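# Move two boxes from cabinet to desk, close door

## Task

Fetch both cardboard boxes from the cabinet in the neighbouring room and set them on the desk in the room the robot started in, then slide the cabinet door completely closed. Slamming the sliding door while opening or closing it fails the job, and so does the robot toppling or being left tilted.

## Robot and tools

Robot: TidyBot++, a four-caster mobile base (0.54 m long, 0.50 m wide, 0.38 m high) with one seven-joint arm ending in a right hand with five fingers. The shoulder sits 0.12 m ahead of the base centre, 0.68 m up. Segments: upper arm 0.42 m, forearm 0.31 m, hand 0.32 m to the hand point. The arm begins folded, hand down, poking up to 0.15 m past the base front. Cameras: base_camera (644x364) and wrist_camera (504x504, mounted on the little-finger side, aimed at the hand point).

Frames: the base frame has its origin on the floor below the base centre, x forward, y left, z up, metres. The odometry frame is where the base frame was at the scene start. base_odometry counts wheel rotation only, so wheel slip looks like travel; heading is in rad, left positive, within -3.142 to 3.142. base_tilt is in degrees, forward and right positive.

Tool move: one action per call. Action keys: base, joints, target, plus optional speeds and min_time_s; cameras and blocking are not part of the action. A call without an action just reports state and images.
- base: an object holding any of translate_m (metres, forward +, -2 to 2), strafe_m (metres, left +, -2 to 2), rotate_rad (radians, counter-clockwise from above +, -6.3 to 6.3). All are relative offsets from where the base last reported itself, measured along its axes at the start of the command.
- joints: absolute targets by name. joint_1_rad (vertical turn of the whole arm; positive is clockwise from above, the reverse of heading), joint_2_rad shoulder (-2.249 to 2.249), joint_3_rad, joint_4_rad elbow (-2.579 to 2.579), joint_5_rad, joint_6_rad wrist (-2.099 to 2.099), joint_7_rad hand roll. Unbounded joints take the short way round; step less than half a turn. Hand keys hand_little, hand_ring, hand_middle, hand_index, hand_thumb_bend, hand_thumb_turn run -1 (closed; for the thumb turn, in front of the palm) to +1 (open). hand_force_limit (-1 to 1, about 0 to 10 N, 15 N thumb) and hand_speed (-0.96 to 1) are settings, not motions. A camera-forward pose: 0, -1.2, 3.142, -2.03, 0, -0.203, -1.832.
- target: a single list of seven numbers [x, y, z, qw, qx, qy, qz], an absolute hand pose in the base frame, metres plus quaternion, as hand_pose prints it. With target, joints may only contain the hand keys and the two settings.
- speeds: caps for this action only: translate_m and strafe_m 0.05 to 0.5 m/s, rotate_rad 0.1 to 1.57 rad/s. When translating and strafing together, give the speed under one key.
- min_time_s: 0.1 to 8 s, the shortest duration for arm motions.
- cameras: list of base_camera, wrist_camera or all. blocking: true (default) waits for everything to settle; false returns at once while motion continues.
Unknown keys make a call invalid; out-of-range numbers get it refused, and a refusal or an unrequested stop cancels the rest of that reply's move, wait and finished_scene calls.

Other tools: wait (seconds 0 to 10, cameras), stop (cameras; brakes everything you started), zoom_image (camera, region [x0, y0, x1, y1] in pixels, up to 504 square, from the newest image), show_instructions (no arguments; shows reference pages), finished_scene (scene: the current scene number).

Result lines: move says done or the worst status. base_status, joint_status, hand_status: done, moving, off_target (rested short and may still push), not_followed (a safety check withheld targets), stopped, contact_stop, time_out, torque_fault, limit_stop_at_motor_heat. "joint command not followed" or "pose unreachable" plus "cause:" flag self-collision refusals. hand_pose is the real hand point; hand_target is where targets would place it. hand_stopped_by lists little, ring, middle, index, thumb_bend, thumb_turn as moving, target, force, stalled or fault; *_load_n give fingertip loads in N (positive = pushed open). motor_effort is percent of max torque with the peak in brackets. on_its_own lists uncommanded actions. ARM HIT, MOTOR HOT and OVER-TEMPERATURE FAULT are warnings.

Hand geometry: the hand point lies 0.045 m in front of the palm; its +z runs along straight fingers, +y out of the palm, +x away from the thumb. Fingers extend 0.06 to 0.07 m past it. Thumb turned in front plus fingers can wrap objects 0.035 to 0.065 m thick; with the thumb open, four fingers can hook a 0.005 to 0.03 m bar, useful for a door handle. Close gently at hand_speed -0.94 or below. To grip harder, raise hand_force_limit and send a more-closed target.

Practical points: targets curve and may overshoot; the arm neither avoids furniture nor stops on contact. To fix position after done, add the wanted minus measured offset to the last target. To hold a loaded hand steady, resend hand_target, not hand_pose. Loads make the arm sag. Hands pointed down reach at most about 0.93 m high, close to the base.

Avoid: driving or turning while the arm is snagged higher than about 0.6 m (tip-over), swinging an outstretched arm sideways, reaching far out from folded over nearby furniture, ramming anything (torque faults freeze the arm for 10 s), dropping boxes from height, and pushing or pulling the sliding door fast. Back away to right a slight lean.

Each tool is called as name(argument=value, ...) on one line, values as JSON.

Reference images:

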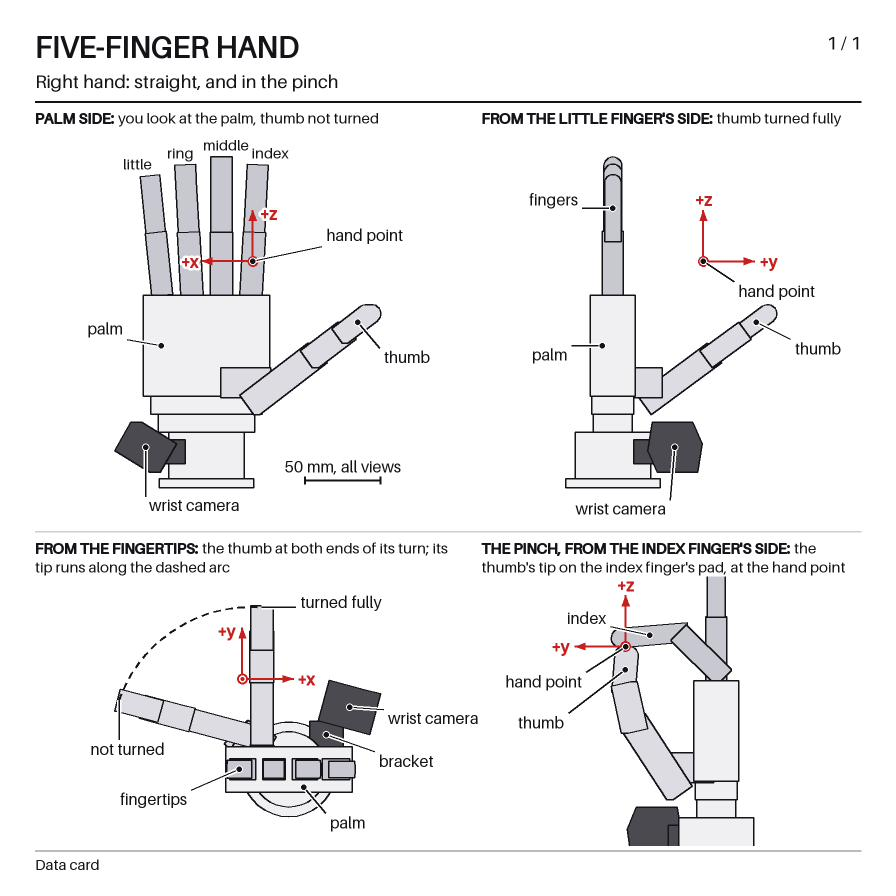

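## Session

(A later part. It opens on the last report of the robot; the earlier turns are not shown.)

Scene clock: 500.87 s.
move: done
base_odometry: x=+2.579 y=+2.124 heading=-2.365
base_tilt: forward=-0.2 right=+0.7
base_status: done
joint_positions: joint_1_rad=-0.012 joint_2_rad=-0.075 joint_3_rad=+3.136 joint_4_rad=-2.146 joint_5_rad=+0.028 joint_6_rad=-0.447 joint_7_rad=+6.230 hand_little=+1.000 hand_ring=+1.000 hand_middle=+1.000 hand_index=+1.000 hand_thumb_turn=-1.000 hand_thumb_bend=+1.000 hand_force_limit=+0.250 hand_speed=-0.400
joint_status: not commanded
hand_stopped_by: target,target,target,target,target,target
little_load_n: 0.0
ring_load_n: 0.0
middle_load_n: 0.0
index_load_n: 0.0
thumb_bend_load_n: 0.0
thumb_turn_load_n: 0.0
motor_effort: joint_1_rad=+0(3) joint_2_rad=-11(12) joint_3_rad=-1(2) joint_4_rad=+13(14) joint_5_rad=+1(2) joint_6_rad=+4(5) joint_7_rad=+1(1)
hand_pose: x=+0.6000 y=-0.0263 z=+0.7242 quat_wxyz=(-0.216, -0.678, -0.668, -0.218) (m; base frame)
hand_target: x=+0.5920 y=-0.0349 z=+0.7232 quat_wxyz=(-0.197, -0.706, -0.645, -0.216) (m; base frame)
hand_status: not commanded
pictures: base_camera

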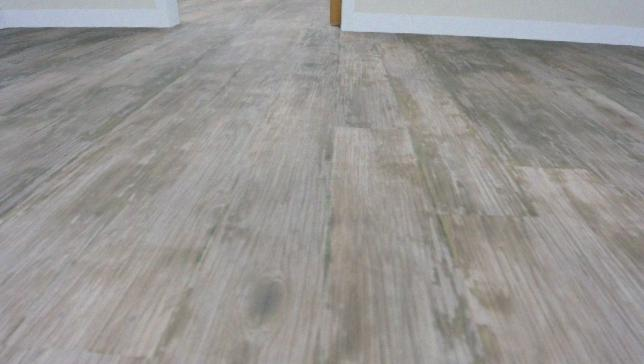

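move(base={"translate_m": 1.06, "rotate_rad": -1.551})

move(joints={"joint_1_rad": 0, "joint_2_rad": 1.16, "joint_3_rad": 3.142, "joint_4_rad": -1.595, "joint_5_rad": 0, "joint_6_rad": 0.48, "joint_7_rad": 3.142}, min_time_s=2.5, cameras=["all"])

Scene clock: 512.30 s.
move: done
base_odometry: x=+1.823 y=+1.381 heading=+2.367
base_tilt: forward=-0.3 right=+0.7
base_status: done
joint_positions: joint_1_rad=-0.012 joint_2_rad=-0.077 joint_3_rad=+3.136 joint_4_rad=-2.146 joint_5_rad=+0.028 joint_6_rad=-0.447 joint_7_rad=+6.230 hand_little=+1.000 hand_ring=+1.000 hand_middle=+1.000 hand_index=+1.000 hand_thumb_turn=-1.000 hand_thumb_bend=+1.000 hand_force_limit=+0.250 hand_speed=-0.400
joint_status: not commanded
hand_stopped_by: target,target,target,target,target,target
little_load_n: 0.0
ring_load_n: 0.0
middle_load_n: 0.0
index_load_n: 0.0
thumb_bend_load_n: 0.0
thumb_turn_load_n: 0.0
motor_effort: joint_1_rad=+1(3) joint_2_rad=-10(13) joint_3_rad=-1(2) joint_4_rad=+13(14) joint_5_rad=+1(3) joint_6_rad=+5(6) joint_7_rad=+0(1)
hand_pose: x=+0.5999 y=-0.0262 z=+0.7253 quat_wxyz=(-0.217, -0.677, -0.668, -0.219) (m; base frame)
hand_target: x=+0.5920 y=-0.0349 z=+0.7232 quat_wxyz=(-0.197, -0.706, -0.645, -0.216) (m; base frame)
hand_status: not commanded
pictures: none

Scene clock: 516.00 s.
move: done
base_odometry: x=+1.823 y=+1.381 heading=+2.367
base_tilt: forward=-0.2 right=+0.7
base_status: not commanded
joint_positions: joint_1_rad=-0.012 joint_2_rad=+1.157 joint_3_rad=+3.136 joint_4_rad=-1.635 joint_5_rad=+0.028 joint_6_rad=+0.384 joint_7_rad=+3.196 hand_little=+1.000 hand_ring=+1.000 hand_middle=+1.000 hand_index=+1.000 hand_thumb_turn=-1.000 hand_thumb_bend=+1.000 hand_force_limit=+0.250 hand_speed=-0.400
joint_status: all done
hand_stopped_by: target,target,target,target,target,target
little_load_n: 0.0
ring_load_n: 0.0
middle_load_n: 0.0
index_load_n: 0.0
thumb_bend_load_n: 0.0
thumb_turn_load_n: 0.0
motor_effort: joint_1_rad=+1(2) joint_2_rad=-34(36) joint_3_rad=-2(2) joint_4_rad=+7(14) joint_5_rad=+2(2) joint_6_rad=+6(6) joint_7_rad=+0(2)
hand_pose: x=+0.7804 y=+0.0426 z=+0.2749 quat_wxyz=(+0.251, -0.691, +0.627, -0.257) (m; base frame)
hand_target: x=+0.8298 y=+0.0319 z=+0.3043 quat_wxyz=(+0.297, -0.642, +0.642, -0.297) (m; base frame)
hand_status: not commanded
pictures: base_camera, wrist_camera

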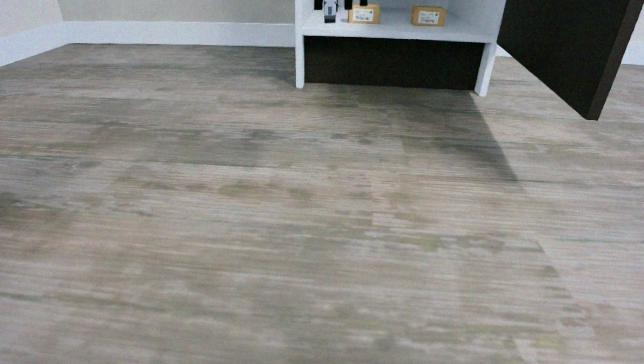

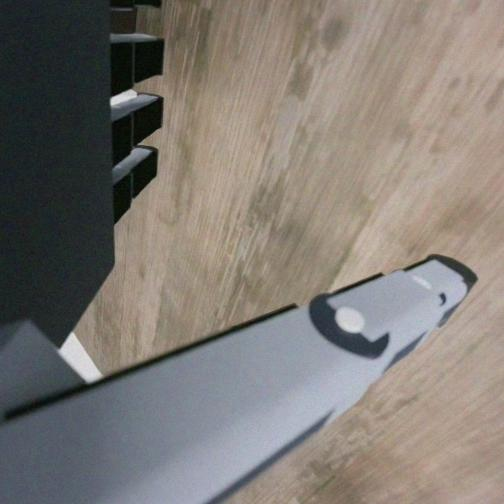

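zoom_image(camera="base_camera", region=[290, 0, 530, 130])

Scaled by 2.100.

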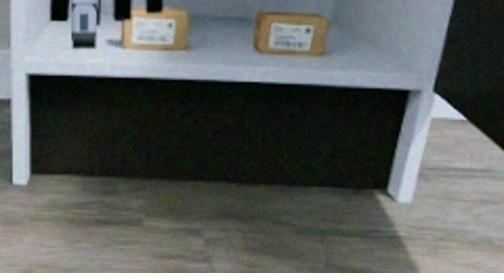

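move(joints={"joint_1_rad": 0.05, "joint_2_rad": 1.16, "joint_4_rad": -1.595, "joint_6_rad": 0.48}, base={"strafe_m": -0.03, "translate_m": 0.4}, speeds={"translate_m": 0.2}, cameras=["all"])

Scene clock: 534.13 s.
move: done
base_odometry: x=+1.558 y=+1.682 heading=+2.367
base_tilt: forward=-0.2 right=+0.7
base_status: done
joint_positions: joint_1_rad=+0.031 joint_2_rad=+1.158 joint_3_rad=+3.136 joint_4_rad=-1.625 joint_5_rad=+0.028 joint_6_rad=+0.390 joint_7_rad=+3.193 hand_little=+1.000 hand_ring=+1.000 hand_middle=+1.000 hand_index=+1.000 hand_thumb_turn=-1.000 hand_thumb_bend=+1.000 hand_force_limit=+0.250 hand_speed=-0.400
joint_status: all done
hand_stopped_by: target,target,target,target,target,target
little_load_n: 0.0
ring_load_n: 0.0
middle_load_n: 0.0
index_load_n: 0.0
thumb_bend_load_n: 0.0
thumb_turn_load_n: 0.0
motor_effort: joint_1_rad=+1(3) joint_2_rad=-35(36) joint_3_rad=-1(2) joint_4_rad=+7(8) joint_5_rad=+1(2) joint_6_rad=+5(7) joint_7_rad=+0(1)
hand_pose: x=+0.7890 y=+0.0137 z=+0.2785 quat_wxyz=(+0.250, -0.675, +0.641, -0.267) (m; base frame)
hand_target: x=+0.8305 y=-0.0037 z=+0.3043 quat_wxyz=(+0.289, -0.626, +0.657, -0.304) (m; base frame)
hand_status: not commanded
pictures: base_camera, wrist_camera

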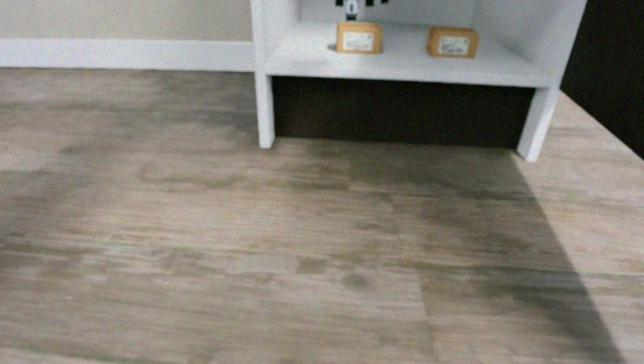

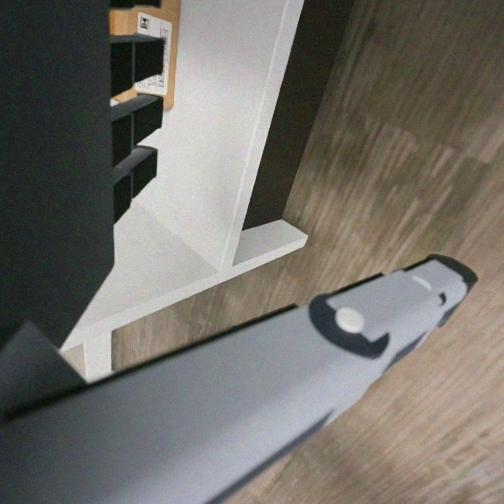

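move(base={"strafe_m": -0.016, "translate_m": 0.2}, speeds={"translate_m": 0.15}, cameras=["all"])

Scene clock: 544.13 s.
move: done
base_odometry: x=+1.426 y=+1.833 heading=+2.368
base_tilt: forward=-0.2 right=+0.7
base_status: done
joint_positions: joint_1_rad=+0.031 joint_2_rad=+1.158 joint_3_rad=+3.136 joint_4_rad=-1.622 joint_5_rad=+0.028 joint_6_rad=+0.391 joint_7_rad=+3.193 hand_little=+1.000 hand_ring=+1.000 hand_middle=+1.000 hand_index=+1.000 hand_thumb_turn=-1.000 hand_thumb_bend=+1.000 hand_force_limit=+0.250 hand_speed=-0.400
joint_status: not commanded
hand_stopped_by: target,target,target,target,target,target
little_load_n: 0.0
ring_load_n: 0.0
middle_load_n: 0.0
index_load_n: 0.0
thumb_bend_load_n: 0.0
thumb_turn_load_n: 0.0
motor_effort: joint_1_rad=+2(3) joint_2_rad=-35(36) joint_3_rad=-1(2) joint_4_rad=+7(8) joint_5_rad=+1(2) joint_6_rad=+5(6) joint_7_rad=+1(1)
hand_pose: x=+0.7907 y=+0.0137 z=+0.2794 quat_wxyz=(+0.251, -0.674, +0.641, -0.268) (m; base frame)
hand_target: x=+0.8305 y=-0.0037 z=+0.3043 quat_wxyz=(+0.289, -0.626, +0.657, -0.304) (m; base frame)
hand_status: not commanded
pictures: base_camera, wrist_camera

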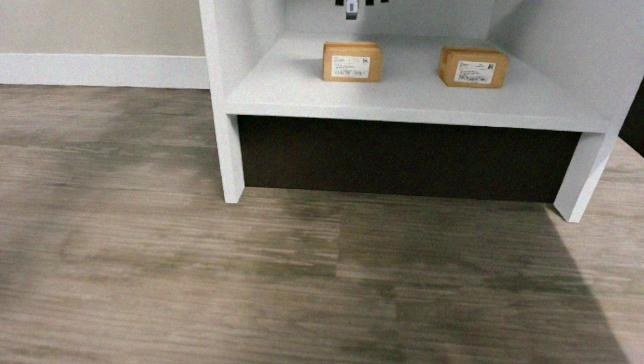

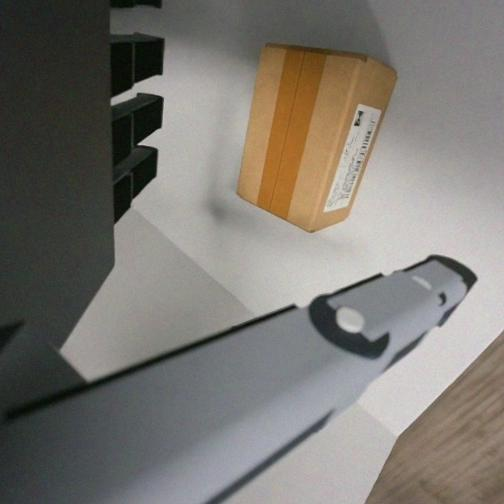

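move(base={"strafe_m": -0.01, "translate_m": 0.03}, speeds={"translate_m": 0.1}, joints={"joint_1_rad": 0.05, "joint_2_rad": 1.26, "joint_4_rad": -1.54, "joint_6_rad": 0.5}, min_time_s=1.5, cameras=["all"])

Scene clock: 560.10 s.
move: done
base_odometry: x=+1.411 y=+1.862 heading=+2.368
base_tilt: forward=-0.2 right=+0.7
base_status: done
joint_positions: joint_1_rad=+0.031 joint_2_rad=+1.248 joint_3_rad=+3.136 joint_4_rad=-1.579 joint_5_rad=+0.028 joint_6_rad=+0.405 joint_7_rad=+3.193 hand_little=+1.000 hand_ring=+1.000 hand_middle=+1.000 hand_index=+1.000 hand_thumb_turn=-1.000 hand_thumb_bend=+1.000 hand_force_limit=+0.250 hand_speed=-0.400
joint_status: all done
hand_stopped_by: target,target,target,target,target,target
little_load_n: 0.0
ring_load_n: 0.0
middle_load_n: 0.0
index_load_n: 0.0
thumb_bend_load_n: 0.0
thumb_turn_load_n: 0.0
motor_effort: joint_1_rad=+1(4) joint_2_rad=-35(36) joint_3_rad=-2(3) joint_4_rad=+6(8) joint_5_rad=+2(2) joint_6_rad=+5(7) joint_7_rad=+0(1)
hand_pose: x=+0.7813 y=+0.0138 z=+0.2337 quat_wxyz=(+0.241, -0.678, +0.645, -0.257) (m; base frame)
hand_target: x=+0.8257 y=-0.0034 z=+0.2548 quat_wxyz=(+0.281, -0.629, +0.661, -0.296) (m; base frame)
hand_status: not commanded
pictures: base_camera, wrist_camera

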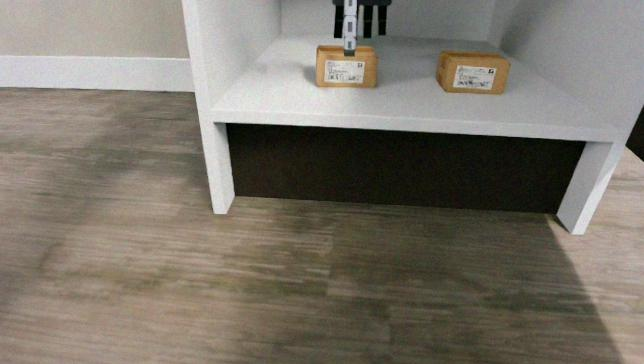

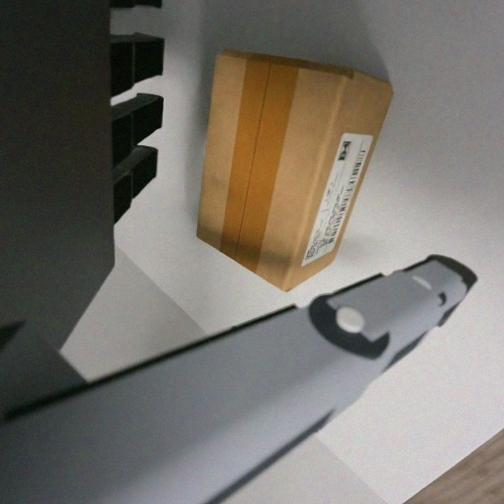

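move(joints={"joint_1_rad": 0.05, "joint_2_rad": 1.3, "joint_4_rad": -1.51, "joint_6_rad": 0.525}, min_time_s=1)

move(joints={"joint_1_rad": 0.05, "joint_2_rad": 1.34, "joint_4_rad": -1.487, "joint_6_rad": 0.545}, min_time_s=1, cameras=["all"])

Scene clock: 567.03 s.
move: done
base_odometry: x=+1.411 y=+1.862 heading=+2.368
base_tilt: forward=-0.2 right=+0.7
base_status: not commanded
joint_positions: joint_1_rad=+0.031 joint_2_rad=+1.287 joint_3_rad=+3.136 joint_4_rad=-1.549 joint_5_rad=+0.028 joint_6_rad=+0.429 joint_7_rad=+3.193 hand_little=+1.000 hand_ring=+1.000 hand_middle=+1.000 hand_index=+1.000 hand_thumb_turn=-1.000 hand_thumb_bend=+1.000 hand_force_limit=+0.250 hand_speed=-0.400
joint_status: all done
hand_stopped_by: target,target,target,target,target,target
little_load_n: 0.0
ring_load_n: 0.0
middle_load_n: 0.0
index_load_n: 0.0
thumb_bend_load_n: 0.0
thumb_turn_load_n: 0.0
motor_effort: joint_1_rad=+1(2) joint_2_rad=-35(36) joint_3_rad=-2(2) joint_4_rad=+6(7) joint_5_rad=+1(3) joint_6_rad=+6(7) joint_7_rad=+0(1)
hand_pose: x=+0.7876 y=+0.0138 z=+0.2196 quat_wxyz=(+0.246, -0.676, +0.643, -0.262) (m; base frame)
hand_target: x=+0.8314 y=-0.0037 z=+0.2407 quat_wxyz=(+0.286, -0.627, +0.659, -0.301) (m; base frame)
hand_status: not commanded
pictures: none

Scene clock: 568.33 s.
move: done
base_odometry: x=+1.411 y=+1.862 heading=+2.368
base_tilt: forward=-0.2 right=+0.7
base_status: not commanded
joint_positions: joint_1_rad=+0.031 joint_2_rad=+1.327 joint_3_rad=+3.136 joint_4_rad=-1.526 joint_5_rad=+0.028 joint_6_rad=+0.449 joint_7_rad=+3.193 hand_little=+1.000 hand_ring=+1.000 hand_middle=+1.000 hand_index=+1.000 hand_thumb_turn=-1.000 hand_thumb_bend=+1.000 hand_force_limit=+0.250 hand_speed=-0.400
joint_status: all done
hand_stopped_by: target,target,target,target,target,target
little_load_n: 0.0
ring_load_n: 0.0
middle_load_n: 0.0
index_load_n: 0.0
thumb_bend_load_n: 0.0
thumb_turn_load_n: 0.0
motor_effort: joint_1_rad=+1(3) joint_2_rad=-36(36) joint_3_rad=-1(2) joint_4_rad=+6(8) joint_5_rad=+1(2) joint_6_rad=+6(6) joint_7_rad=-1(1)
hand_pose: x=+0.7877 y=+0.0140 z=+0.2022 quat_wxyz=(+0.247, -0.676, +0.643, -0.263) (m; base frame)
hand_target: x=+0.8313 y=-0.0037 z=+0.2233 quat_wxyz=(+0.287, -0.627, +0.659, -0.302) (m; base frame)
hand_status: not commanded
pictures: base_camera, wrist_camera

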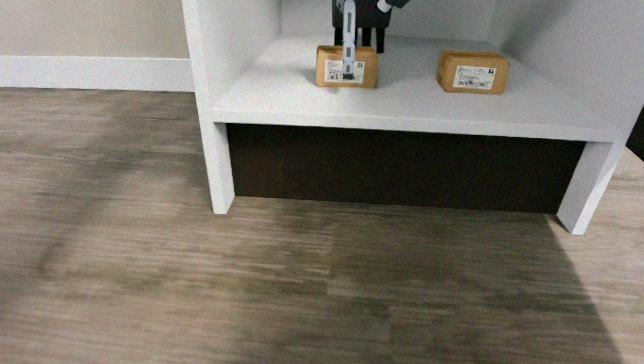

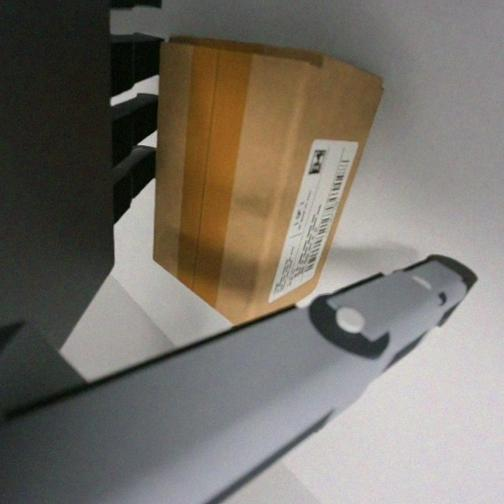

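move(joints={"hand_index": -0.1, "hand_middle": -0.1, "hand_ring": -0.1, "hand_little": 0.6, "hand_force_limit": -0.6, "hand_speed": -0.9}, cameras=["all"])

Scene clock: 574.33 s.
move: off_target
base_odometry: x=+1.411 y=+1.862 heading=+2.368
base_tilt: forward=-0.2 right=+0.7
base_status: not commanded
joint_positions: joint_1_rad=+0.031 joint_2_rad=+1.327 joint_3_rad=+3.136 joint_4_rad=-1.524 joint_5_rad=+0.028 joint_6_rad=+0.453 joint_7_rad=+3.193 hand_little=+0.600 hand_ring=+0.051 hand_middle=+0.108 hand_index=+0.107 hand_thumb_turn=-1.000 hand_thumb_bend=+1.000 hand_force_limit=-0.600 hand_speed=-0.900
joint_status: hand_ring off_target (ended at +0.051, target -0.100); hand_middle off_target (ended at +0.108, target -0.100); hand_index off_target (ended at +0.107, target -0.100); the others done
hand_stopped_by: target,force,force,force,target,target
little_load_n: 0.0
ring_load_n: 2.0
middle_load_n: 3.5
index_load_n: 2.5
thumb_bend_load_n: 1.0
thumb_turn_load_n: 0.5
motor_effort: joint_1_rad=+0(2) joint_2_rad=-35(36) joint_3_rad=-2(2) joint_4_rad=+6(7) joint_5_rad=+1(2) joint_6_rad=+5(6) joint_7_rad=+1(1)
hand_pose: x=+0.7900 y=+0.0140 z=+0.2033 quat_wxyz=(+0.249, -0.675, +0.642, -0.265) (m; base frame)
hand_target: x=+0.8313 y=-0.0037 z=+0.2233 quat_wxyz=(+0.287, -0.627, +0.659, -0.302) (m; base frame)
hand_status: not commanded
pictures: base_camera, wrist_camera

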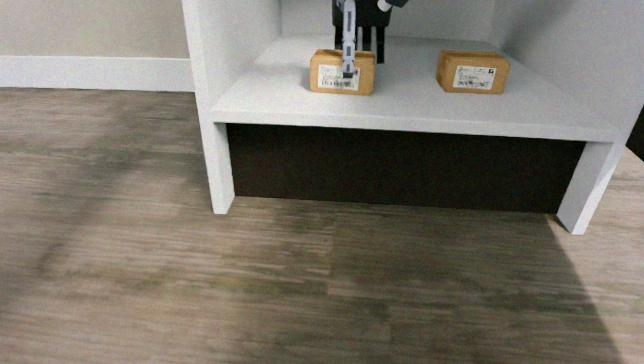

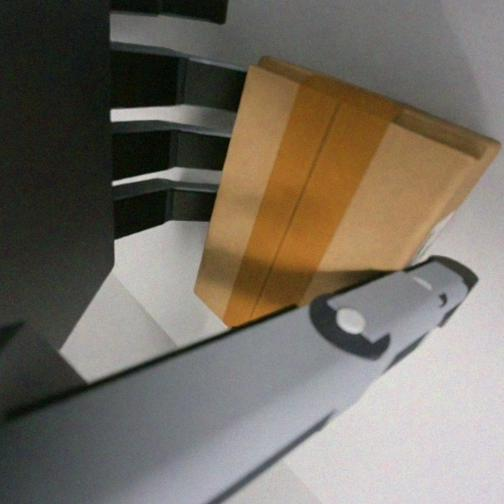

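move(joints={"hand_index": -0.3, "hand_middle": -0.3, "hand_ring": -0.3, "hand_force_limit": -0.1, "hand_speed": -0.92})

move(joints={"joint_1_rad": 0.05, "joint_2_rad": 1.22, "joint_4_rad": -1.555, "joint_6_rad": 0.5}, min_time_s=1.5, cameras=["all"])

Scene clock: 579.13 s.
move: off_target
base_odometry: x=+1.411 y=+1.862 heading=+2.368
base_tilt: forward=-0.2 right=+0.7
base_status: not commanded
joint_positions: joint_1_rad=+0.031 joint_2_rad=+1.327 joint_3_rad=+3.136 joint_4_rad=-1.524 joint_5_rad=+0.028 joint_6_rad=+0.453 joint_7_rad=+3.193 hand_little=+0.600 hand_ring=+0.038 hand_middle=+0.102 hand_index=+0.094 hand_thumb_turn=-1.000 hand_thumb_bend=+1.000 hand_force_limit=-0.100 hand_speed=-0.920
joint_status: hand_ring off_target (ended at +0.038, target -0.300); hand_middle off_target (ended at +0.102, target -0.300); hand_index off_target (ended at +0.094, target -0.300); the others done
hand_stopped_by: target,force,force,force,target,target
little_load_n: 0.0
ring_load_n: 6.0
middle_load_n: 4.5
index_load_n: 6.5
thumb_bend_load_n: 2.0
thumb_turn_load_n: 1.0
motor_effort: joint_1_rad=+2(2) joint_2_rad=-36(37) joint_3_rad=-2(2) joint_4_rad=+6(6) joint_5_rad=+1(2) joint_6_rad=+5(6) joint_7_rad=-1(1)
hand_pose: x=+0.7899 y=+0.0140 z=+0.2032 quat_wxyz=(+0.249, -0.675, +0.642, -0.265) (m; base frame)
hand_target: x=+0.8313 y=-0.0037 z=+0.2233 quat_wxyz=(+0.287, -0.627, +0.659, -0.302) (m; base frame)
hand_status: not commanded
pictures: none

Scene clock: 580.93 s.
move: done
base_odometry: x=+1.411 y=+1.861 heading=+2.368
base_tilt: forward=-0.2 right=+0.7
base_status: not commanded
joint_positions: joint_1_rad=+0.031 joint_2_rad=+1.263 joint_3_rad=+3.136 joint_4_rad=-1.528 joint_5_rad=+0.028 joint_6_rad=+0.453 joint_7_rad=+3.193 hand_little=+0.600 hand_ring=+0.038 hand_middle=+0.102 hand_index=+0.094 hand_thumb_turn=-1.000 hand_thumb_bend=+1.000 hand_force_limit=-0.100 hand_speed=-0.920
joint_status: all done
hand_stopped_by: target,force,force,force,target,target
little_load_n: 0.0
ring_load_n: 6.0
middle_load_n: 4.0
index_load_n: 6.5
thumb_bend_load_n: 2.0
thumb_turn_load_n: 1.5
motor_effort: joint_1_rad=+1(2) joint_2_rad=-37(38) joint_3_rad=-2(2) joint_4_rad=+8(8) joint_5_rad=+2(2) joint_6_rad=+6(7) joint_7_rad=+0(1)
hand_pose: x=+0.8169 y=+0.0131 z=+0.2461 quat_wxyz=(+0.267, -0.667, +0.634, -0.285) (m; base frame)
hand_target: x=+0.8340 y=-0.0039 z=+0.2785 quat_wxyz=(+0.289, -0.626, +0.657, -0.304) (m; base frame)
hand_status: not commanded
pictures: base_camera, wrist_camera

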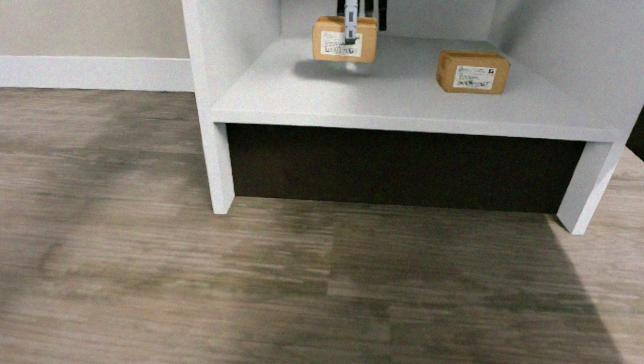

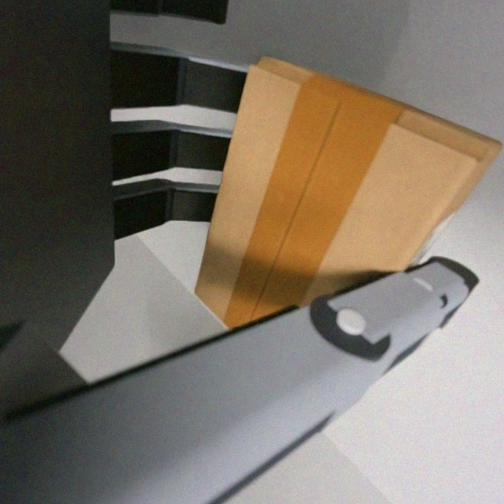

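move(joints={"joint_1_rad": 0.05, "joint_2_rad": 1.13, "joint_4_rad": -1.6, "joint_6_rad": 0.48}, min_time_s=1.5)

move(base={"translate_m": -0.55}, speeds={"translate_m": 0.25})

move(base={"translate_m": -0.622, "rotate_rad": 1.57}, speeds={"translate_m": 0.35, "rotate_rad": 0.7}, joints={"joint_1_rad": 0.04, "joint_2_rad": -0.02, "joint_4_rad": -1.63, "joint_5_rad": 0, "joint_6_rad": -0.66, "joint_7_rad": 3.142}, min_time_s=2.5, cameras=["all"])

Scene clock: 588.80 s.
move: done
base_odometry: x=+1.411 y=+1.861 heading=+2.368
base_tilt: forward=-0.2 right=+0.7
base_status: not commanded
joint_positions: joint_1_rad=+0.031 joint_2_rad=+1.176 joint_3_rad=+3.136 joint_4_rad=-1.572 joint_5_rad=+0.028 joint_6_rad=+0.453 joint_7_rad=+3.193 hand_little=+0.600 hand_ring=+0.038 hand_middle=+0.102 hand_index=+0.094 hand_thumb_turn=-1.000 hand_thumb_bend=+1.000 hand_force_limit=-0.100 hand_speed=-0.920
joint_status: all done
hand_stopped_by: target,force,force,force,target,target
little_load_n: 0.0
ring_load_n: 6.0
middle_load_n: 4.0
index_load_n: 6.5
thumb_bend_load_n: 2.0
thumb_turn_load_n: 1.5
motor_effort: joint_1_rad=+2(3) joint_2_rad=-36(38) joint_3_rad=-2(2) joint_4_rad=+8(9) joint_5_rad=+1(2) joint_6_rad=+6(7) joint_7_rad=+0(1)
hand_pose: x=+0.8282 y=+0.0128 z=+0.2935 quat_wxyz=(+0.281, -0.661, +0.628, -0.300) (m; base frame)
hand_target: x=+0.8388 y=-0.0041 z=+0.3240 quat_wxyz=(+0.297, -0.622, +0.654, -0.313) (m; base frame)
hand_status: not commanded
pictures: none

Scene clock: 591.77 s.
move: done
base_odometry: x=+1.805 y=+1.477 heading=+2.368
base_tilt: forward=-0.2 right=+0.7
base_status: done
joint_positions: joint_1_rad=+0.032 joint_2_rad=+1.174 joint_3_rad=+3.136 joint_4_rad=-1.581 joint_5_rad=+0.028 joint_6_rad=+0.453 joint_7_rad=+3.193 hand_little=+0.600 hand_ring=+0.038 hand_middle=+0.102 hand_index=+0.094 hand_thumb_turn=-1.000 hand_thumb_bend=+1.000 hand_force_limit=-0.100 hand_speed=-0.920
joint_status: not commanded
hand_stopped_by: target,force,force,force,target,target
little_load_n: 0.0
ring_load_n: 6.0
middle_load_n: 4.5
index_load_n: 6.0
thumb_bend_load_n: 2.0
thumb_turn_load_n: 1.5
motor_effort: joint_1_rad=+1(3) joint_2_rad=-37(37) joint_3_rad=-1(2) joint_4_rad=+8(9) joint_5_rad=+1(2) joint_6_rad=+6(7) joint_7_rad=+0(1)
hand_pose: x=+0.8242 y=+0.0122 z=+0.2924 quat_wxyz=(+0.278, -0.661, +0.630, -0.298) (m; base frame)
hand_target: x=+0.8388 y=-0.0041 z=+0.3240 quat_wxyz=(+0.297, -0.622, +0.654, -0.313) (m; base frame)
hand_status: not commanded
pictures: none

Scene clock: 594.90 s.
move: done
base_odometry: x=+2.250 y=+1.043 heading=-2.345
base_tilt: forward=-0.2 right=+0.6
base_status: done
joint_positions: joint_1_rad=+0.046 joint_2_rad=-0.001 joint_3_rad=+3.142 joint_4_rad=-1.599 joint_5_rad=+0.028 joint_6_rad=-0.569 joint_7_rad=+3.193 hand_little=+0.600 hand_ring=+0.038 hand_middle=+0.102 hand_index=+0.094 hand_thumb_turn=-1.000 hand_thumb_bend=+1.000 hand_force_limit=-0.100 hand_speed=-0.920
joint_status: all done
hand_stopped_by: target,force,force,force,target,target
little_load_n: 0.0
ring_load_n: 6.0
middle_load_n: 4.5
index_load_n: 6.0
thumb_bend_load_n: 2.0
thumb_turn_load_n: 1.5
motor_effort: joint_1_rad=+1(5) joint_2_rad=-17(40) joint_3_rad=-1(5) joint_4_rad=+17(17) joint_5_rad=+1(3) joint_6_rad=+7(8) joint_7_rad=+0(2)
hand_pose: x=+0.6651 y=-0.0024 z=+0.8612 quat_wxyz=(+0.306, -0.631, +0.618, -0.355) (m; base frame)
hand_target: x=+0.6333 y=+0.0114 z=+0.8368 quat_wxyz=(+0.292, -0.628, +0.654, -0.304) (m; base frame)
hand_status: not commanded
pictures: base_camera, wrist_camera

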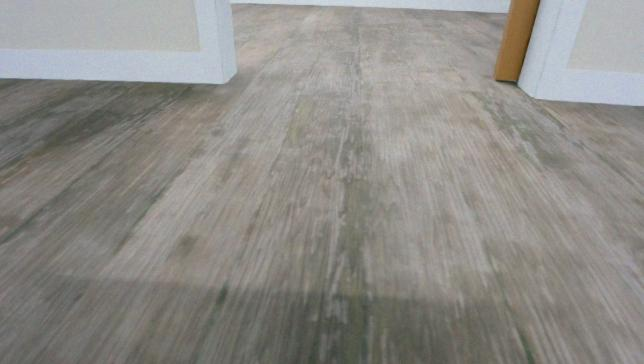

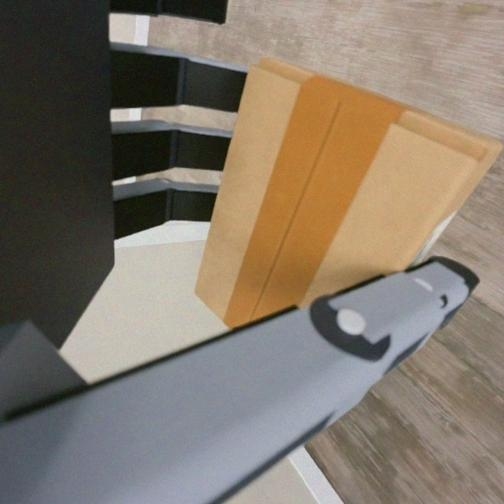

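move(base={"rotate_rad": -0.028})

move(base={"translate_m": 0.7}, speeds={"translate_m": 0.35}, cameras=["base_camera"])

Scene clock: 608.40 s.
move: done
base_odometry: x=+2.250 y=+1.042 heading=-2.373
base_tilt: forward=-0.3 right=+0.7
base_status: done
joint_positions: joint_1_rad=+0.046 joint_2_rad=-0.001 joint_3_rad=+3.144 joint_4_rad=-1.599 joint_5_rad=+0.028 joint_6_rad=-0.571 joint_7_rad=+3.193 hand_little=+0.600 hand_ring=+0.038 hand_middle=+0.102 hand_index=+0.094 hand_thumb_turn=-1.000 hand_thumb_bend=+1.000 hand_force_limit=-0.100 hand_speed=-0.920
joint_status: not commanded
hand_stopped_by: target,force,force,force,target,target
little_load_n: 0.0
ring_load_n: 6.0
middle_load_n: 4.0
index_load_n: 5.5
thumb_bend_load_n: 2.0
thumb_turn_load_n: 1.5
motor_effort: joint_1_rad=+1(3) joint_2_rad=-17(17) joint_3_rad=+0(3) joint_4_rad=+16(17) joint_5_rad=+1(2) joint_6_rad=+7(7) joint_7_rad=+0(1)
hand_pose: x=+0.6648 y=-0.0035 z=+0.8609 quat_wxyz=(+0.305, -0.631, +0.619, -0.355) (m; base frame)
hand_target: x=+0.6333 y=+0.0114 z=+0.8368 quat_wxyz=(+0.292, -0.628, +0.654, -0.304) (m; base frame)
hand_status: not commanded
pictures: none

Scene clock: 611.30 s.
move: done
base_odometry: x=+1.746 y=+0.556 heading=-2.372
base_tilt: forward=-0.2 right=+0.7
base_status: done
joint_positions: joint_1_rad=+0.046 joint_2_rad=-0.005 joint_3_rad=+3.144 joint_4_rad=-1.601 joint_5_rad=+0.028 joint_6_rad=-0.574 joint_7_rad=+3.193 hand_little=+0.600 hand_ring=+0.038 hand_middle=+0.102 hand_index=+0.094 hand_thumb_turn=-1.000 hand_thumb_bend=+1.000 hand_force_limit=-0.100 hand_speed=-0.920
joint_status: not commanded
hand_stopped_by: target,force,force,force,target,target
little_load_n: 0.0
ring_load_n: 6.0
middle_load_n: 4.0
index_load_n: 5.5
thumb_bend_load_n: 2.0
thumb_turn_load_n: 1.5
motor_effort: joint_1_rad=+1(2) joint_2_rad=-16(20) joint_3_rad=+0(2) joint_4_rad=+17(17) joint_5_rad=+0(2) joint_6_rad=+6(8) joint_7_rad=+0(1)
hand_pose: x=+0.6628 y=-0.0034 z=+0.8616 quat_wxyz=(+0.305, -0.631, +0.619, -0.354) (m; base frame)
hand_target: x=+0.6333 y=+0.0114 z=+0.8368 quat_wxyz=(+0.292, -0.628, +0.654, -0.304) (m; base frame)
hand_status: not commanded
pictures: base_camera

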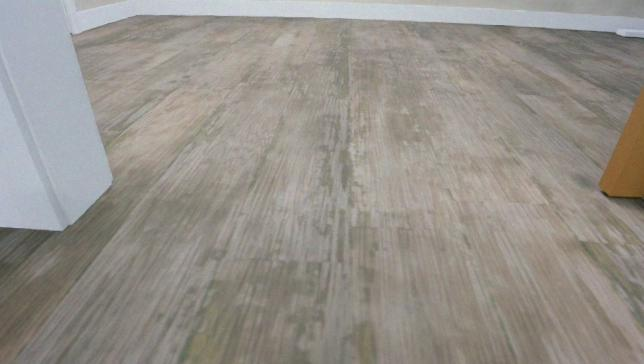

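move(base={"translate_m": 1.3}, speeds={"translate_m": 0.4})

move(base={"translate_m": 0.4, "rotate_rad": -1.555}, speeds={"translate_m": 0.35, "rotate_rad": 0.8}, cameras=["all"])

Scene clock: 621.37 s.
move: done
base_odometry: x=+0.812 y=-0.348 heading=-2.372
base_tilt: forward=-0.2 right=+0.7
base_status: done
joint_positions: joint_1_rad=+0.046 joint_2_rad=-0.007 joint_3_rad=+3.144 joint_4_rad=-1.602 joint_5_rad=+0.028 joint_6_rad=-0.576 joint_7_rad=+3.193 hand_little=+0.600 hand_ring=+0.038 hand_middle=+0.102 hand_index=+0.094 hand_thumb_turn=-1.000 hand_thumb_bend=+1.000 hand_force_limit=-0.100 hand_speed=-0.920
joint_status: not commanded
hand_stopped_by: target,force,force,force,target,target
little_load_n: 0.0
ring_load_n: 6.0
middle_load_n: 4.0
index_load_n: 5.0
thumb_bend_load_n: 1.5
thumb_turn_load_n: 1.5
motor_effort: joint_1_rad=+0(2) joint_2_rad=-16(19) joint_3_rad=-1(1) joint_4_rad=+17(17) joint_5_rad=+1(2) joint_6_rad=+7(8) joint_7_rad=+0(1)
hand_pose: x=+0.6618 y=-0.0034 z=+0.8615 quat_wxyz=(+0.304, -0.631, +0.620, -0.354) (m; base frame)
hand_target: x=+0.6333 y=+0.0114 z=+0.8368 quat_wxyz=(+0.292, -0.628, +0.654, -0.304) (m; base frame)
hand_status: not commanded
pictures: none

Scene clock: 624.17 s.
move: done
base_odometry: x=+0.525 y=-0.627 heading=+2.357
base_tilt: forward=-0.2 right=+0.7
base_status: done
joint_positions: joint_1_rad=+0.046 joint_2_rad=-0.010 joint_3_rad=+3.145 joint_4_rad=-1.603 joint_5_rad=+0.028 joint_6_rad=-0.577 joint_7_rad=+3.193 hand_little=+0.600 hand_ring=+0.038 hand_middle=+0.102 hand_index=+0.094 hand_thumb_turn=-1.000 hand_thumb_bend=+1.000 hand_force_limit=-0.100 hand_speed=-0.920
joint_status: not commanded
hand_stopped_by: target,force,force,force,target,target
little_load_n: 0.0
ring_load_n: 6.0
middle_load_n: 3.5
index_load_n: 5.5
thumb_bend_load_n: 2.0
thumb_turn_load_n: 1.5
motor_effort: joint_1_rad=+0(4) joint_2_rad=-16(19) joint_3_rad=+0(3) joint_4_rad=+16(17) joint_5_rad=+2(3) joint_6_rad=+7(8) joint_7_rad=-1(1)
hand_pose: x=+0.6609 y=-0.0037 z=+0.8626 quat_wxyz=(+0.305, -0.631, +0.620, -0.355) (m; base frame)
hand_target: x=+0.6333 y=+0.0114 z=+0.8368 quat_wxyz=(+0.292, -0.628, +0.654, -0.304) (m; base frame)
hand_status: not commanded
pictures: base_camera, wrist_camera

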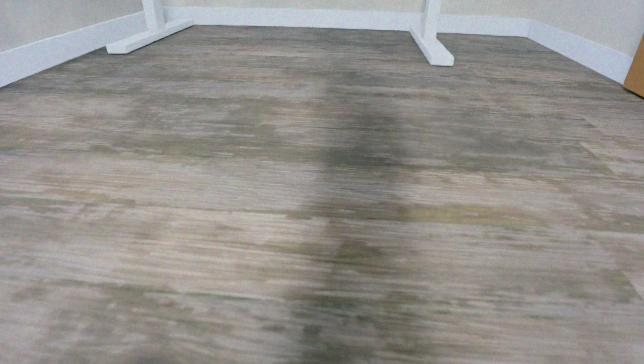

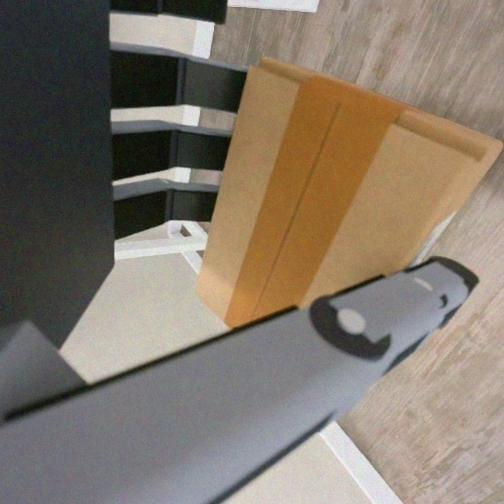

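move(base={"translate_m": 0.75}, speeds={"translate_m": 0.3}, joints={"joint_1_rad": 0.04, "joint_2_rad": 0.29, "joint_3_rad": 3.142, "joint_4_rad": -0.39, "joint_5_rad": 0, "joint_6_rad": -1.74, "joint_7_rad": 3.142}, min_time_s=3, cameras=["all"])

Scene clock: 634.30 s.
move: done
base_odometry: x=-0.006 y=-0.097 heading=+2.356
base_tilt: forward=-0.2 right=+0.7
base_status: done
joint_positions: joint_1_rad=+0.046 joint_2_rad=+0.299 joint_3_rad=+3.145 joint_4_rad=-0.440 joint_5_rad=+0.028 joint_6_rad=-1.649 joint_7_rad=+3.193 hand_little=+0.600 hand_ring=+0.038 hand_middle=+0.102 hand_index=+0.094 hand_thumb_turn=-1.000 hand_thumb_bend=+1.000 hand_force_limit=-0.100 hand_speed=-0.920
joint_status: all done
hand_stopped_by: target,force,force,force,target,target
little_load_n: 0.0
ring_load_n: 6.0
middle_load_n: 4.0
index_load_n: 5.5
thumb_bend_load_n: 1.5
thumb_turn_load_n: 1.5
motor_effort: joint_1_rad=+1(2) joint_2_rad=-20(24) joint_3_rad=+0(2) joint_4_rad=+12(18) joint_5_rad=+1(3) joint_6_rad=+5(8) joint_7_rad=+0(2)
hand_pose: x=+0.6310 y=-0.0043 z=+1.0386 quat_wxyz=(+0.237, -0.654, +0.661, -0.281) (m; base frame)
hand_target: x=+0.6055 y=+0.0126 z=+1.0479 quat_wxyz=(+0.244, -0.648, +0.675, -0.255) (m; base frame)
hand_status: not commanded
pictures: base_camera, wrist_camera

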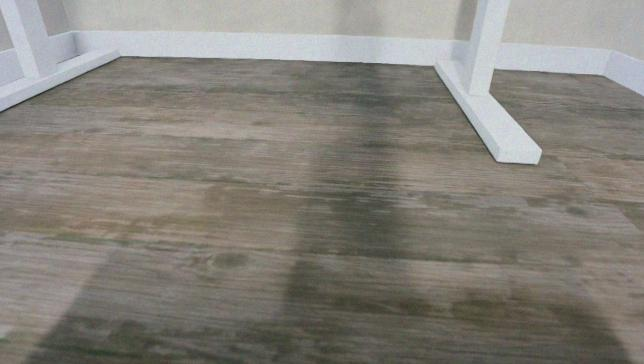

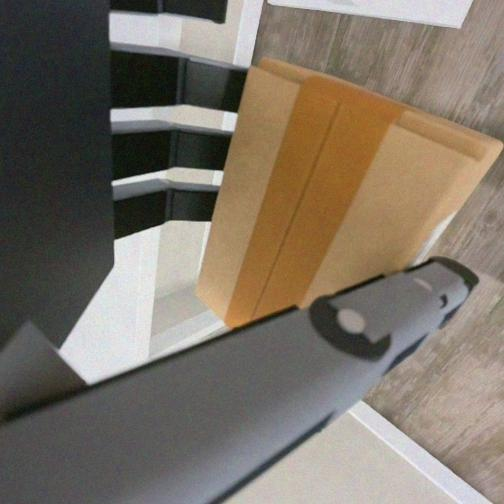

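move(joints={"joint_6_rad": -1.2}, min_time_s=1, cameras=["wrist_camera"])

Scene clock: 649.90 s.
move: done
base_odometry: x=-0.006 y=-0.097 heading=+2.356
base_tilt: forward=-0.2 right=+0.7
base_status: not commanded
joint_positions: joint_1_rad=+0.046 joint_2_rad=+0.299 joint_3_rad=+3.145 joint_4_rad=-0.438 joint_5_rad=+0.028 joint_6_rad=-1.301 joint_7_rad=+3.193 hand_little=+0.600 hand_ring=+0.038 hand_middle=+0.102 hand_index=+0.094 hand_thumb_turn=-1.000 hand_thumb_bend=+1.000 hand_force_limit=-0.100 hand_speed=-0.920
joint_status: all done
hand_stopped_by: target,force,force,force,target,target
little_load_n: 0.0
ring_load_n: 6.0
middle_load_n: 4.0
index_load_n: 5.5
thumb_bend_load_n: 1.5
thumb_turn_load_n: 1.5
motor_effort: joint_1_rad=+1(2) joint_2_rad=-22(22) joint_3_rad=-1(1) joint_4_rad=+12(12) joint_5_rad=+1(2) joint_6_rad=+7(8) joint_7_rad=+0(1)
hand_pose: x=+0.7149 y=-0.0086 z=+1.1158 quat_wxyz=(+0.341, -0.600, +0.604, -0.398) (m; base frame)
hand_target: x=+0.7263 y=+0.0077 z=+1.1741 quat_wxyz=(+0.408, -0.560, +0.582, -0.425) (m; base frame)
hand_status: not commanded
pictures: wrist_camera

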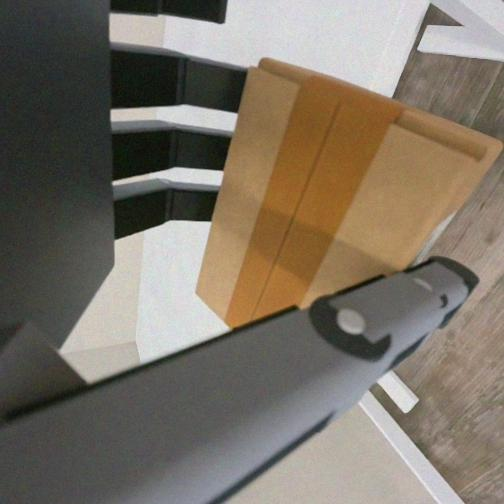

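move(base={"translate_m": 0.385}, speeds={"translate_m": 0.2})

move(joints={"joint_2_rad": 0.29, "joint_4_rad": -0.39, "joint_6_rad": -1.74}, min_time_s=1.5)

move(joints={"joint_2_rad": 0.19, "joint_4_rad": -0.66, "joint_6_rad": -1.5}, min_time_s=1.5, cameras=["wrist_camera"])

Scene clock: 664.07 s.
move: done
base_odometry: x=-0.278 y=+0.176 heading=+2.355
base_tilt: forward=-0.2 right=+0.7
base_status: done
joint_positions: joint_1_rad=+0.046 joint_2_rad=+0.306 joint_3_rad=+3.145 joint_4_rad=-0.435 joint_5_rad=+0.028 joint_6_rad=-1.299 joint_7_rad=+3.193 hand_little=+0.600 hand_ring=+0.038 hand_middle=+0.102 hand_index=+0.094 hand_thumb_turn=-1.000 hand_thumb_bend=+1.000 hand_force_limit=-0.100 hand_speed=-0.920
joint_status: not commanded
hand_stopped_by: target,force,force,force,target,target
little_load_n: 0.0
ring_load_n: 6.0
middle_load_n: 4.0
index_load_n: 5.5
thumb_bend_load_n: 1.5
thumb_turn_load_n: 1.5
motor_effort: joint_1_rad=+1(3) joint_2_rad=-22(26) joint_3_rad=-1(2) joint_4_rad=+13(14) joint_5_rad=+1(2) joint_6_rad=+7(8) joint_7_rad=-1(1)
hand_pose: x=+0.7181 y=-0.0088 z=+1.1141 quat_wxyz=(+0.341, -0.601, +0.604, -0.397) (m; base frame)
hand_target: x=+0.7263 y=+0.0077 z=+1.1741 quat_wxyz=(+0.408, -0.560, +0.582, -0.425) (m; base frame)
hand_status: not commanded
pictures: none

Scene clock: 666.20 s.
move: done
base_odometry: x=-0.278 y=+0.176 heading=+2.355
base_tilt: forward=-0.2 right=+0.7
base_status: not commanded
joint_positions: joint_1_rad=+0.046 joint_2_rad=+0.306 joint_3_rad=+3.145 joint_4_rad=-0.435 joint_5_rad=+0.028 joint_6_rad=-1.651 joint_7_rad=+3.193 hand_little=+0.600 hand_ring=+0.038 hand_middle=+0.102 hand_index=+0.094 hand_thumb_turn=-1.000 hand_thumb_bend=+1.000 hand_force_limit=-0.100 hand_speed=-0.920
joint_status: all done
hand_stopped_by: target,force,force,force,target,target
little_load_n: 0.0
ring_load_n: 6.0
middle_load_n: 4.0
index_load_n: 5.5
thumb_bend_load_n: 1.5
thumb_turn_load_n: 1.5
motor_effort: joint_1_rad=+1(2) joint_2_rad=-21(23) joint_3_rad=-1(1) joint_4_rad=+11(14) joint_5_rad=+1(2) joint_6_rad=+6(8) joint_7_rad=+0(1)
hand_pose: x=+0.6330 y=-0.0044 z=+1.0368 quat_wxyz=(+0.236, -0.655, +0.661, -0.280) (m; base frame)
hand_target: x=+0.6054 y=+0.0126 z=+1.0479 quat_wxyz=(+0.244, -0.648, +0.675, -0.255) (m; base frame)
hand_status: not commanded
pictures: none

Scene clock: 668.00 s.
move: done
base_odometry: x=-0.278 y=+0.176 heading=+2.355
base_tilt: forward=-0.2 right=+0.7
base_status: not commanded
joint_positions: joint_1_rad=+0.046 joint_2_rad=+0.223 joint_3_rad=+3.145 joint_4_rad=-0.631 joint_5_rad=+0.028 joint_6_rad=-1.596 joint_7_rad=+3.193 hand_little=+0.600 hand_ring=+0.038 hand_middle=+0.102 hand_index=+0.094 hand_thumb_turn=-1.000 hand_thumb_bend=+1.000 hand_force_limit=-0.100 hand_speed=-0.920
joint_status: all done
hand_stopped_by: target,force,force,force,target,target
little_load_n: 0.0
ring_load_n: 6.0
middle_load_n: 4.0
index_load_n: 5.5
thumb_bend_load_n: 2.0
thumb_turn_load_n: 1.5
motor_effort: joint_1_rad=+1(2) joint_2_rad=-19(22) joint_3_rad=-1(1) joint_4_rad=+12(13) joint_5_rad=+1(2) joint_6_rad=+5(7) joint_7_rad=+0(1)
hand_pose: x=+0.6080 y=-0.0035 z=+1.0105 quat_wxyz=(+0.217, -0.663, +0.668, -0.260) (m; base frame)
hand_target: x=+0.6224 y=+0.0119 z=+1.0333 quat_wxyz=(+0.267, -0.639, +0.665, -0.278) (m; base frame)
hand_status: not commanded
pictures: wrist_camera

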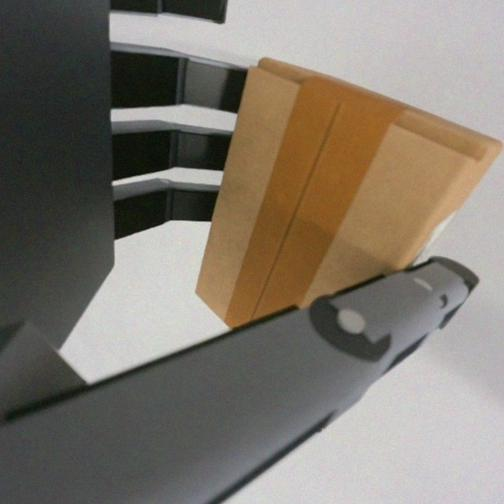

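move(joints={"joint_2_rad": 0.115, "joint_4_rad": -0.83, "joint_6_rad": -1.33}, min_time_s=1.2)

move(joints={"joint_2_rad": 0.086, "joint_4_rad": -0.9, "joint_6_rad": -1.3}, min_time_s=1, cameras=["wrist_camera"])

Scene clock: 673.63 s.
move: done
base_odometry: x=-0.278 y=+0.176 heading=+2.355
base_tilt: forward=-0.3 right=+0.7
base_status: not commanded
joint_positions: joint_1_rad=+0.046 joint_2_rad=+0.147 joint_3_rad=+3.145 joint_4_rad=-0.801 joint_5_rad=+0.028 joint_6_rad=-1.430 joint_7_rad=+3.193 hand_little=+0.600 hand_ring=+0.038 hand_middle=+0.102 hand_index=+0.094 hand_thumb_turn=-1.000 hand_thumb_bend=+1.000 hand_force_limit=-0.100 hand_speed=-0.920
joint_status: all done
hand_stopped_by: target,force,force,force,target,target
little_load_n: 0.0
ring_load_n: 6.0
middle_load_n: 4.0
index_load_n: 5.5
thumb_bend_load_n: 1.5
thumb_turn_load_n: 1.5
motor_effort: joint_1_rad=+1(2) joint_2_rad=-18(20) joint_3_rad=+0(1) joint_4_rad=+14(14) joint_5_rad=+2(3) joint_6_rad=+6(7) joint_7_rad=-1(1)
hand_pose: x=+0.6148 y=-0.0041 z=+1.0057 quat_wxyz=(+0.240, -0.655, +0.658, -0.286) (m; base frame)
hand_target: x=+0.6294 y=+0.0116 z=+1.0295 quat_wxyz=(+0.291, -0.629, +0.654, -0.303) (m; base frame)
hand_status: not commanded
pictures: none

Scene clock: 674.90 s.
move: done
base_odometry: x=-0.278 y=+0.176 heading=+2.355
base_tilt: forward=-0.2 right=+0.7
base_status: not commanded
joint_positions: joint_1_rad=+0.046 joint_2_rad=+0.118 joint_3_rad=+3.145 joint_4_rad=-0.870 joint_5_rad=+0.028 joint_6_rad=-1.399 joint_7_rad=+3.193 hand_little=+0.600 hand_ring=+0.038 hand_middle=+0.102 hand_index=+0.094 hand_thumb_turn=-1.000 hand_thumb_bend=+1.000 hand_force_limit=-0.100 hand_speed=-0.920
joint_status: all done
hand_stopped_by: target,force,force,force,target,target
little_load_n: 0.0
ring_load_n: 6.0
middle_load_n: 4.0
index_load_n: 5.5
thumb_bend_load_n: 1.5
thumb_turn_load_n: 1.5
motor_effort: joint_1_rad=+1(2) joint_2_rad=-17(19) joint_3_rad=+0(1) joint_4_rad=+13(15) joint_5_rad=+2(2) joint_6_rad=+6(7) joint_7_rad=+0(1)
hand_pose: x=+0.6073 y=-0.0038 z=+0.9954 quat_wxyz=(+0.237, -0.656, +0.659, -0.282) (m; base frame)
hand_target: x=+0.6218 y=+0.0119 z=+1.0179 quat_wxyz=(+0.287, -0.630, +0.656, -0.299) (m; base frame)
hand_status: not commanded
pictures: wrist_camera

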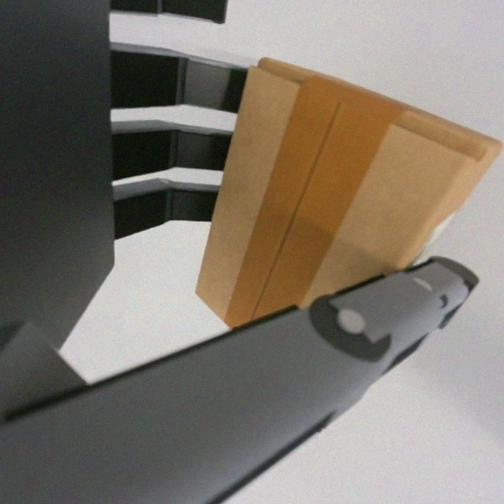

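move(joints={"joint_2_rad": 0.08, "joint_4_rad": -0.935, "joint_6_rad": -1.28}, min_time_s=1)

move(joints={"joint_2_rad": 0.072, "joint_4_rad": -0.97, "joint_6_rad": -1.265}, min_time_s=1, cameras=["wrist_camera"])

Scene clock: 681.00 s.
move: done
base_odometry: x=-0.278 y=+0.176 heading=+2.355
base_tilt: forward=-0.2 right=+0.7
base_status: not commanded
joint_positions: joint_1_rad=+0.046 joint_2_rad=+0.112 joint_3_rad=+3.145 joint_4_rad=-0.904 joint_5_rad=+0.028 joint_6_rad=-1.379 joint_7_rad=+3.193 hand_little=+0.600 hand_ring=+0.038 hand_middle=+0.102 hand_index=+0.094 hand_thumb_turn=-1.000 hand_thumb_bend=+1.000 hand_force_limit=-0.100 hand_speed=-0.920
joint_status: all done
hand_stopped_by: target,force,force,force,target,target
little_load_n: 0.0
ring_load_n: 6.5
middle_load_n: 4.0
index_load_n: 5.5
thumb_bend_load_n: 1.5
thumb_turn_load_n: 1.5
motor_effort: joint_1_rad=+1(2) joint_2_rad=-17(18) joint_3_rad=+0(1) joint_4_rad=+14(15) joint_5_rad=+1(2) joint_6_rad=+6(7) joint_7_rad=+0(1)
hand_pose: x=+0.6074 y=-0.0038 z=+0.9866 quat_wxyz=(+0.234, -0.657, +0.659, -0.280) (m; base frame)
hand_target: x=+0.6219 y=+0.0119 z=+1.0086 quat_wxyz=(+0.284, -0.632, +0.657, -0.296) (m; base frame)
hand_status: not commanded
pictures: none

Scene clock: 682.30 s.
move: done
base_odometry: x=-0.278 y=+0.176 heading=+2.355
base_tilt: forward=-0.2 right=+0.7
base_status: not commanded
joint_positions: joint_1_rad=+0.046 joint_2_rad=+0.096 joint_3_rad=+3.145 joint_4_rad=-0.933 joint_5_rad=+0.028 joint_6_rad=-1.356 joint_7_rad=+3.192 hand_little=+0.600 hand_ring=+0.038 hand_middle=+0.102 hand_index=+0.094 hand_thumb_turn=-1.000 hand_thumb_bend=+1.000 hand_force_limit=-0.100 hand_speed=-0.920
joint_status: all done
hand_stopped_by: target,force,force,force,target,target
little_load_n: 0.0
ring_load_n: 4.0
middle_load_n: 3.0
index_load_n: 5.5
thumb_bend_load_n: 1.5
thumb_turn_load_n: 0.0
motor_effort: joint_1_rad=+1(1) joint_2_rad=-16(18) joint_3_rad=+0(1) joint_4_rad=+13(15) joint_5_rad=+1(2) joint_6_rad=+5(7) joint_7_rad=+1(1)
hand_pose: x=+0.6059 y=-0.0037 z=+0.9856 quat_wxyz=(+0.238, -0.656, +0.658, -0.283) (m; base frame)
hand_target: x=+0.6198 y=+0.0119 z=+0.9992 quat_wxyz=(+0.281, -0.633, +0.659, -0.292) (m; base frame)
hand_status: not commanded
pictures: wrist_camera

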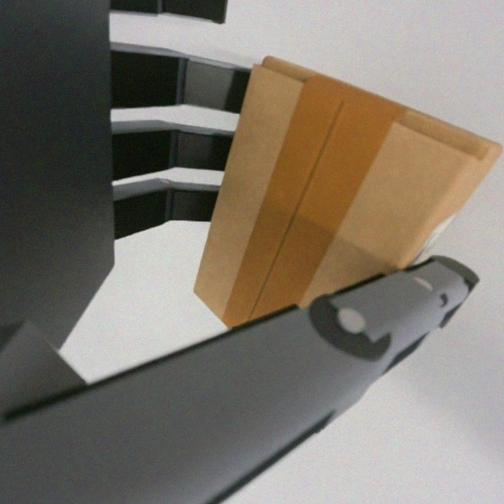

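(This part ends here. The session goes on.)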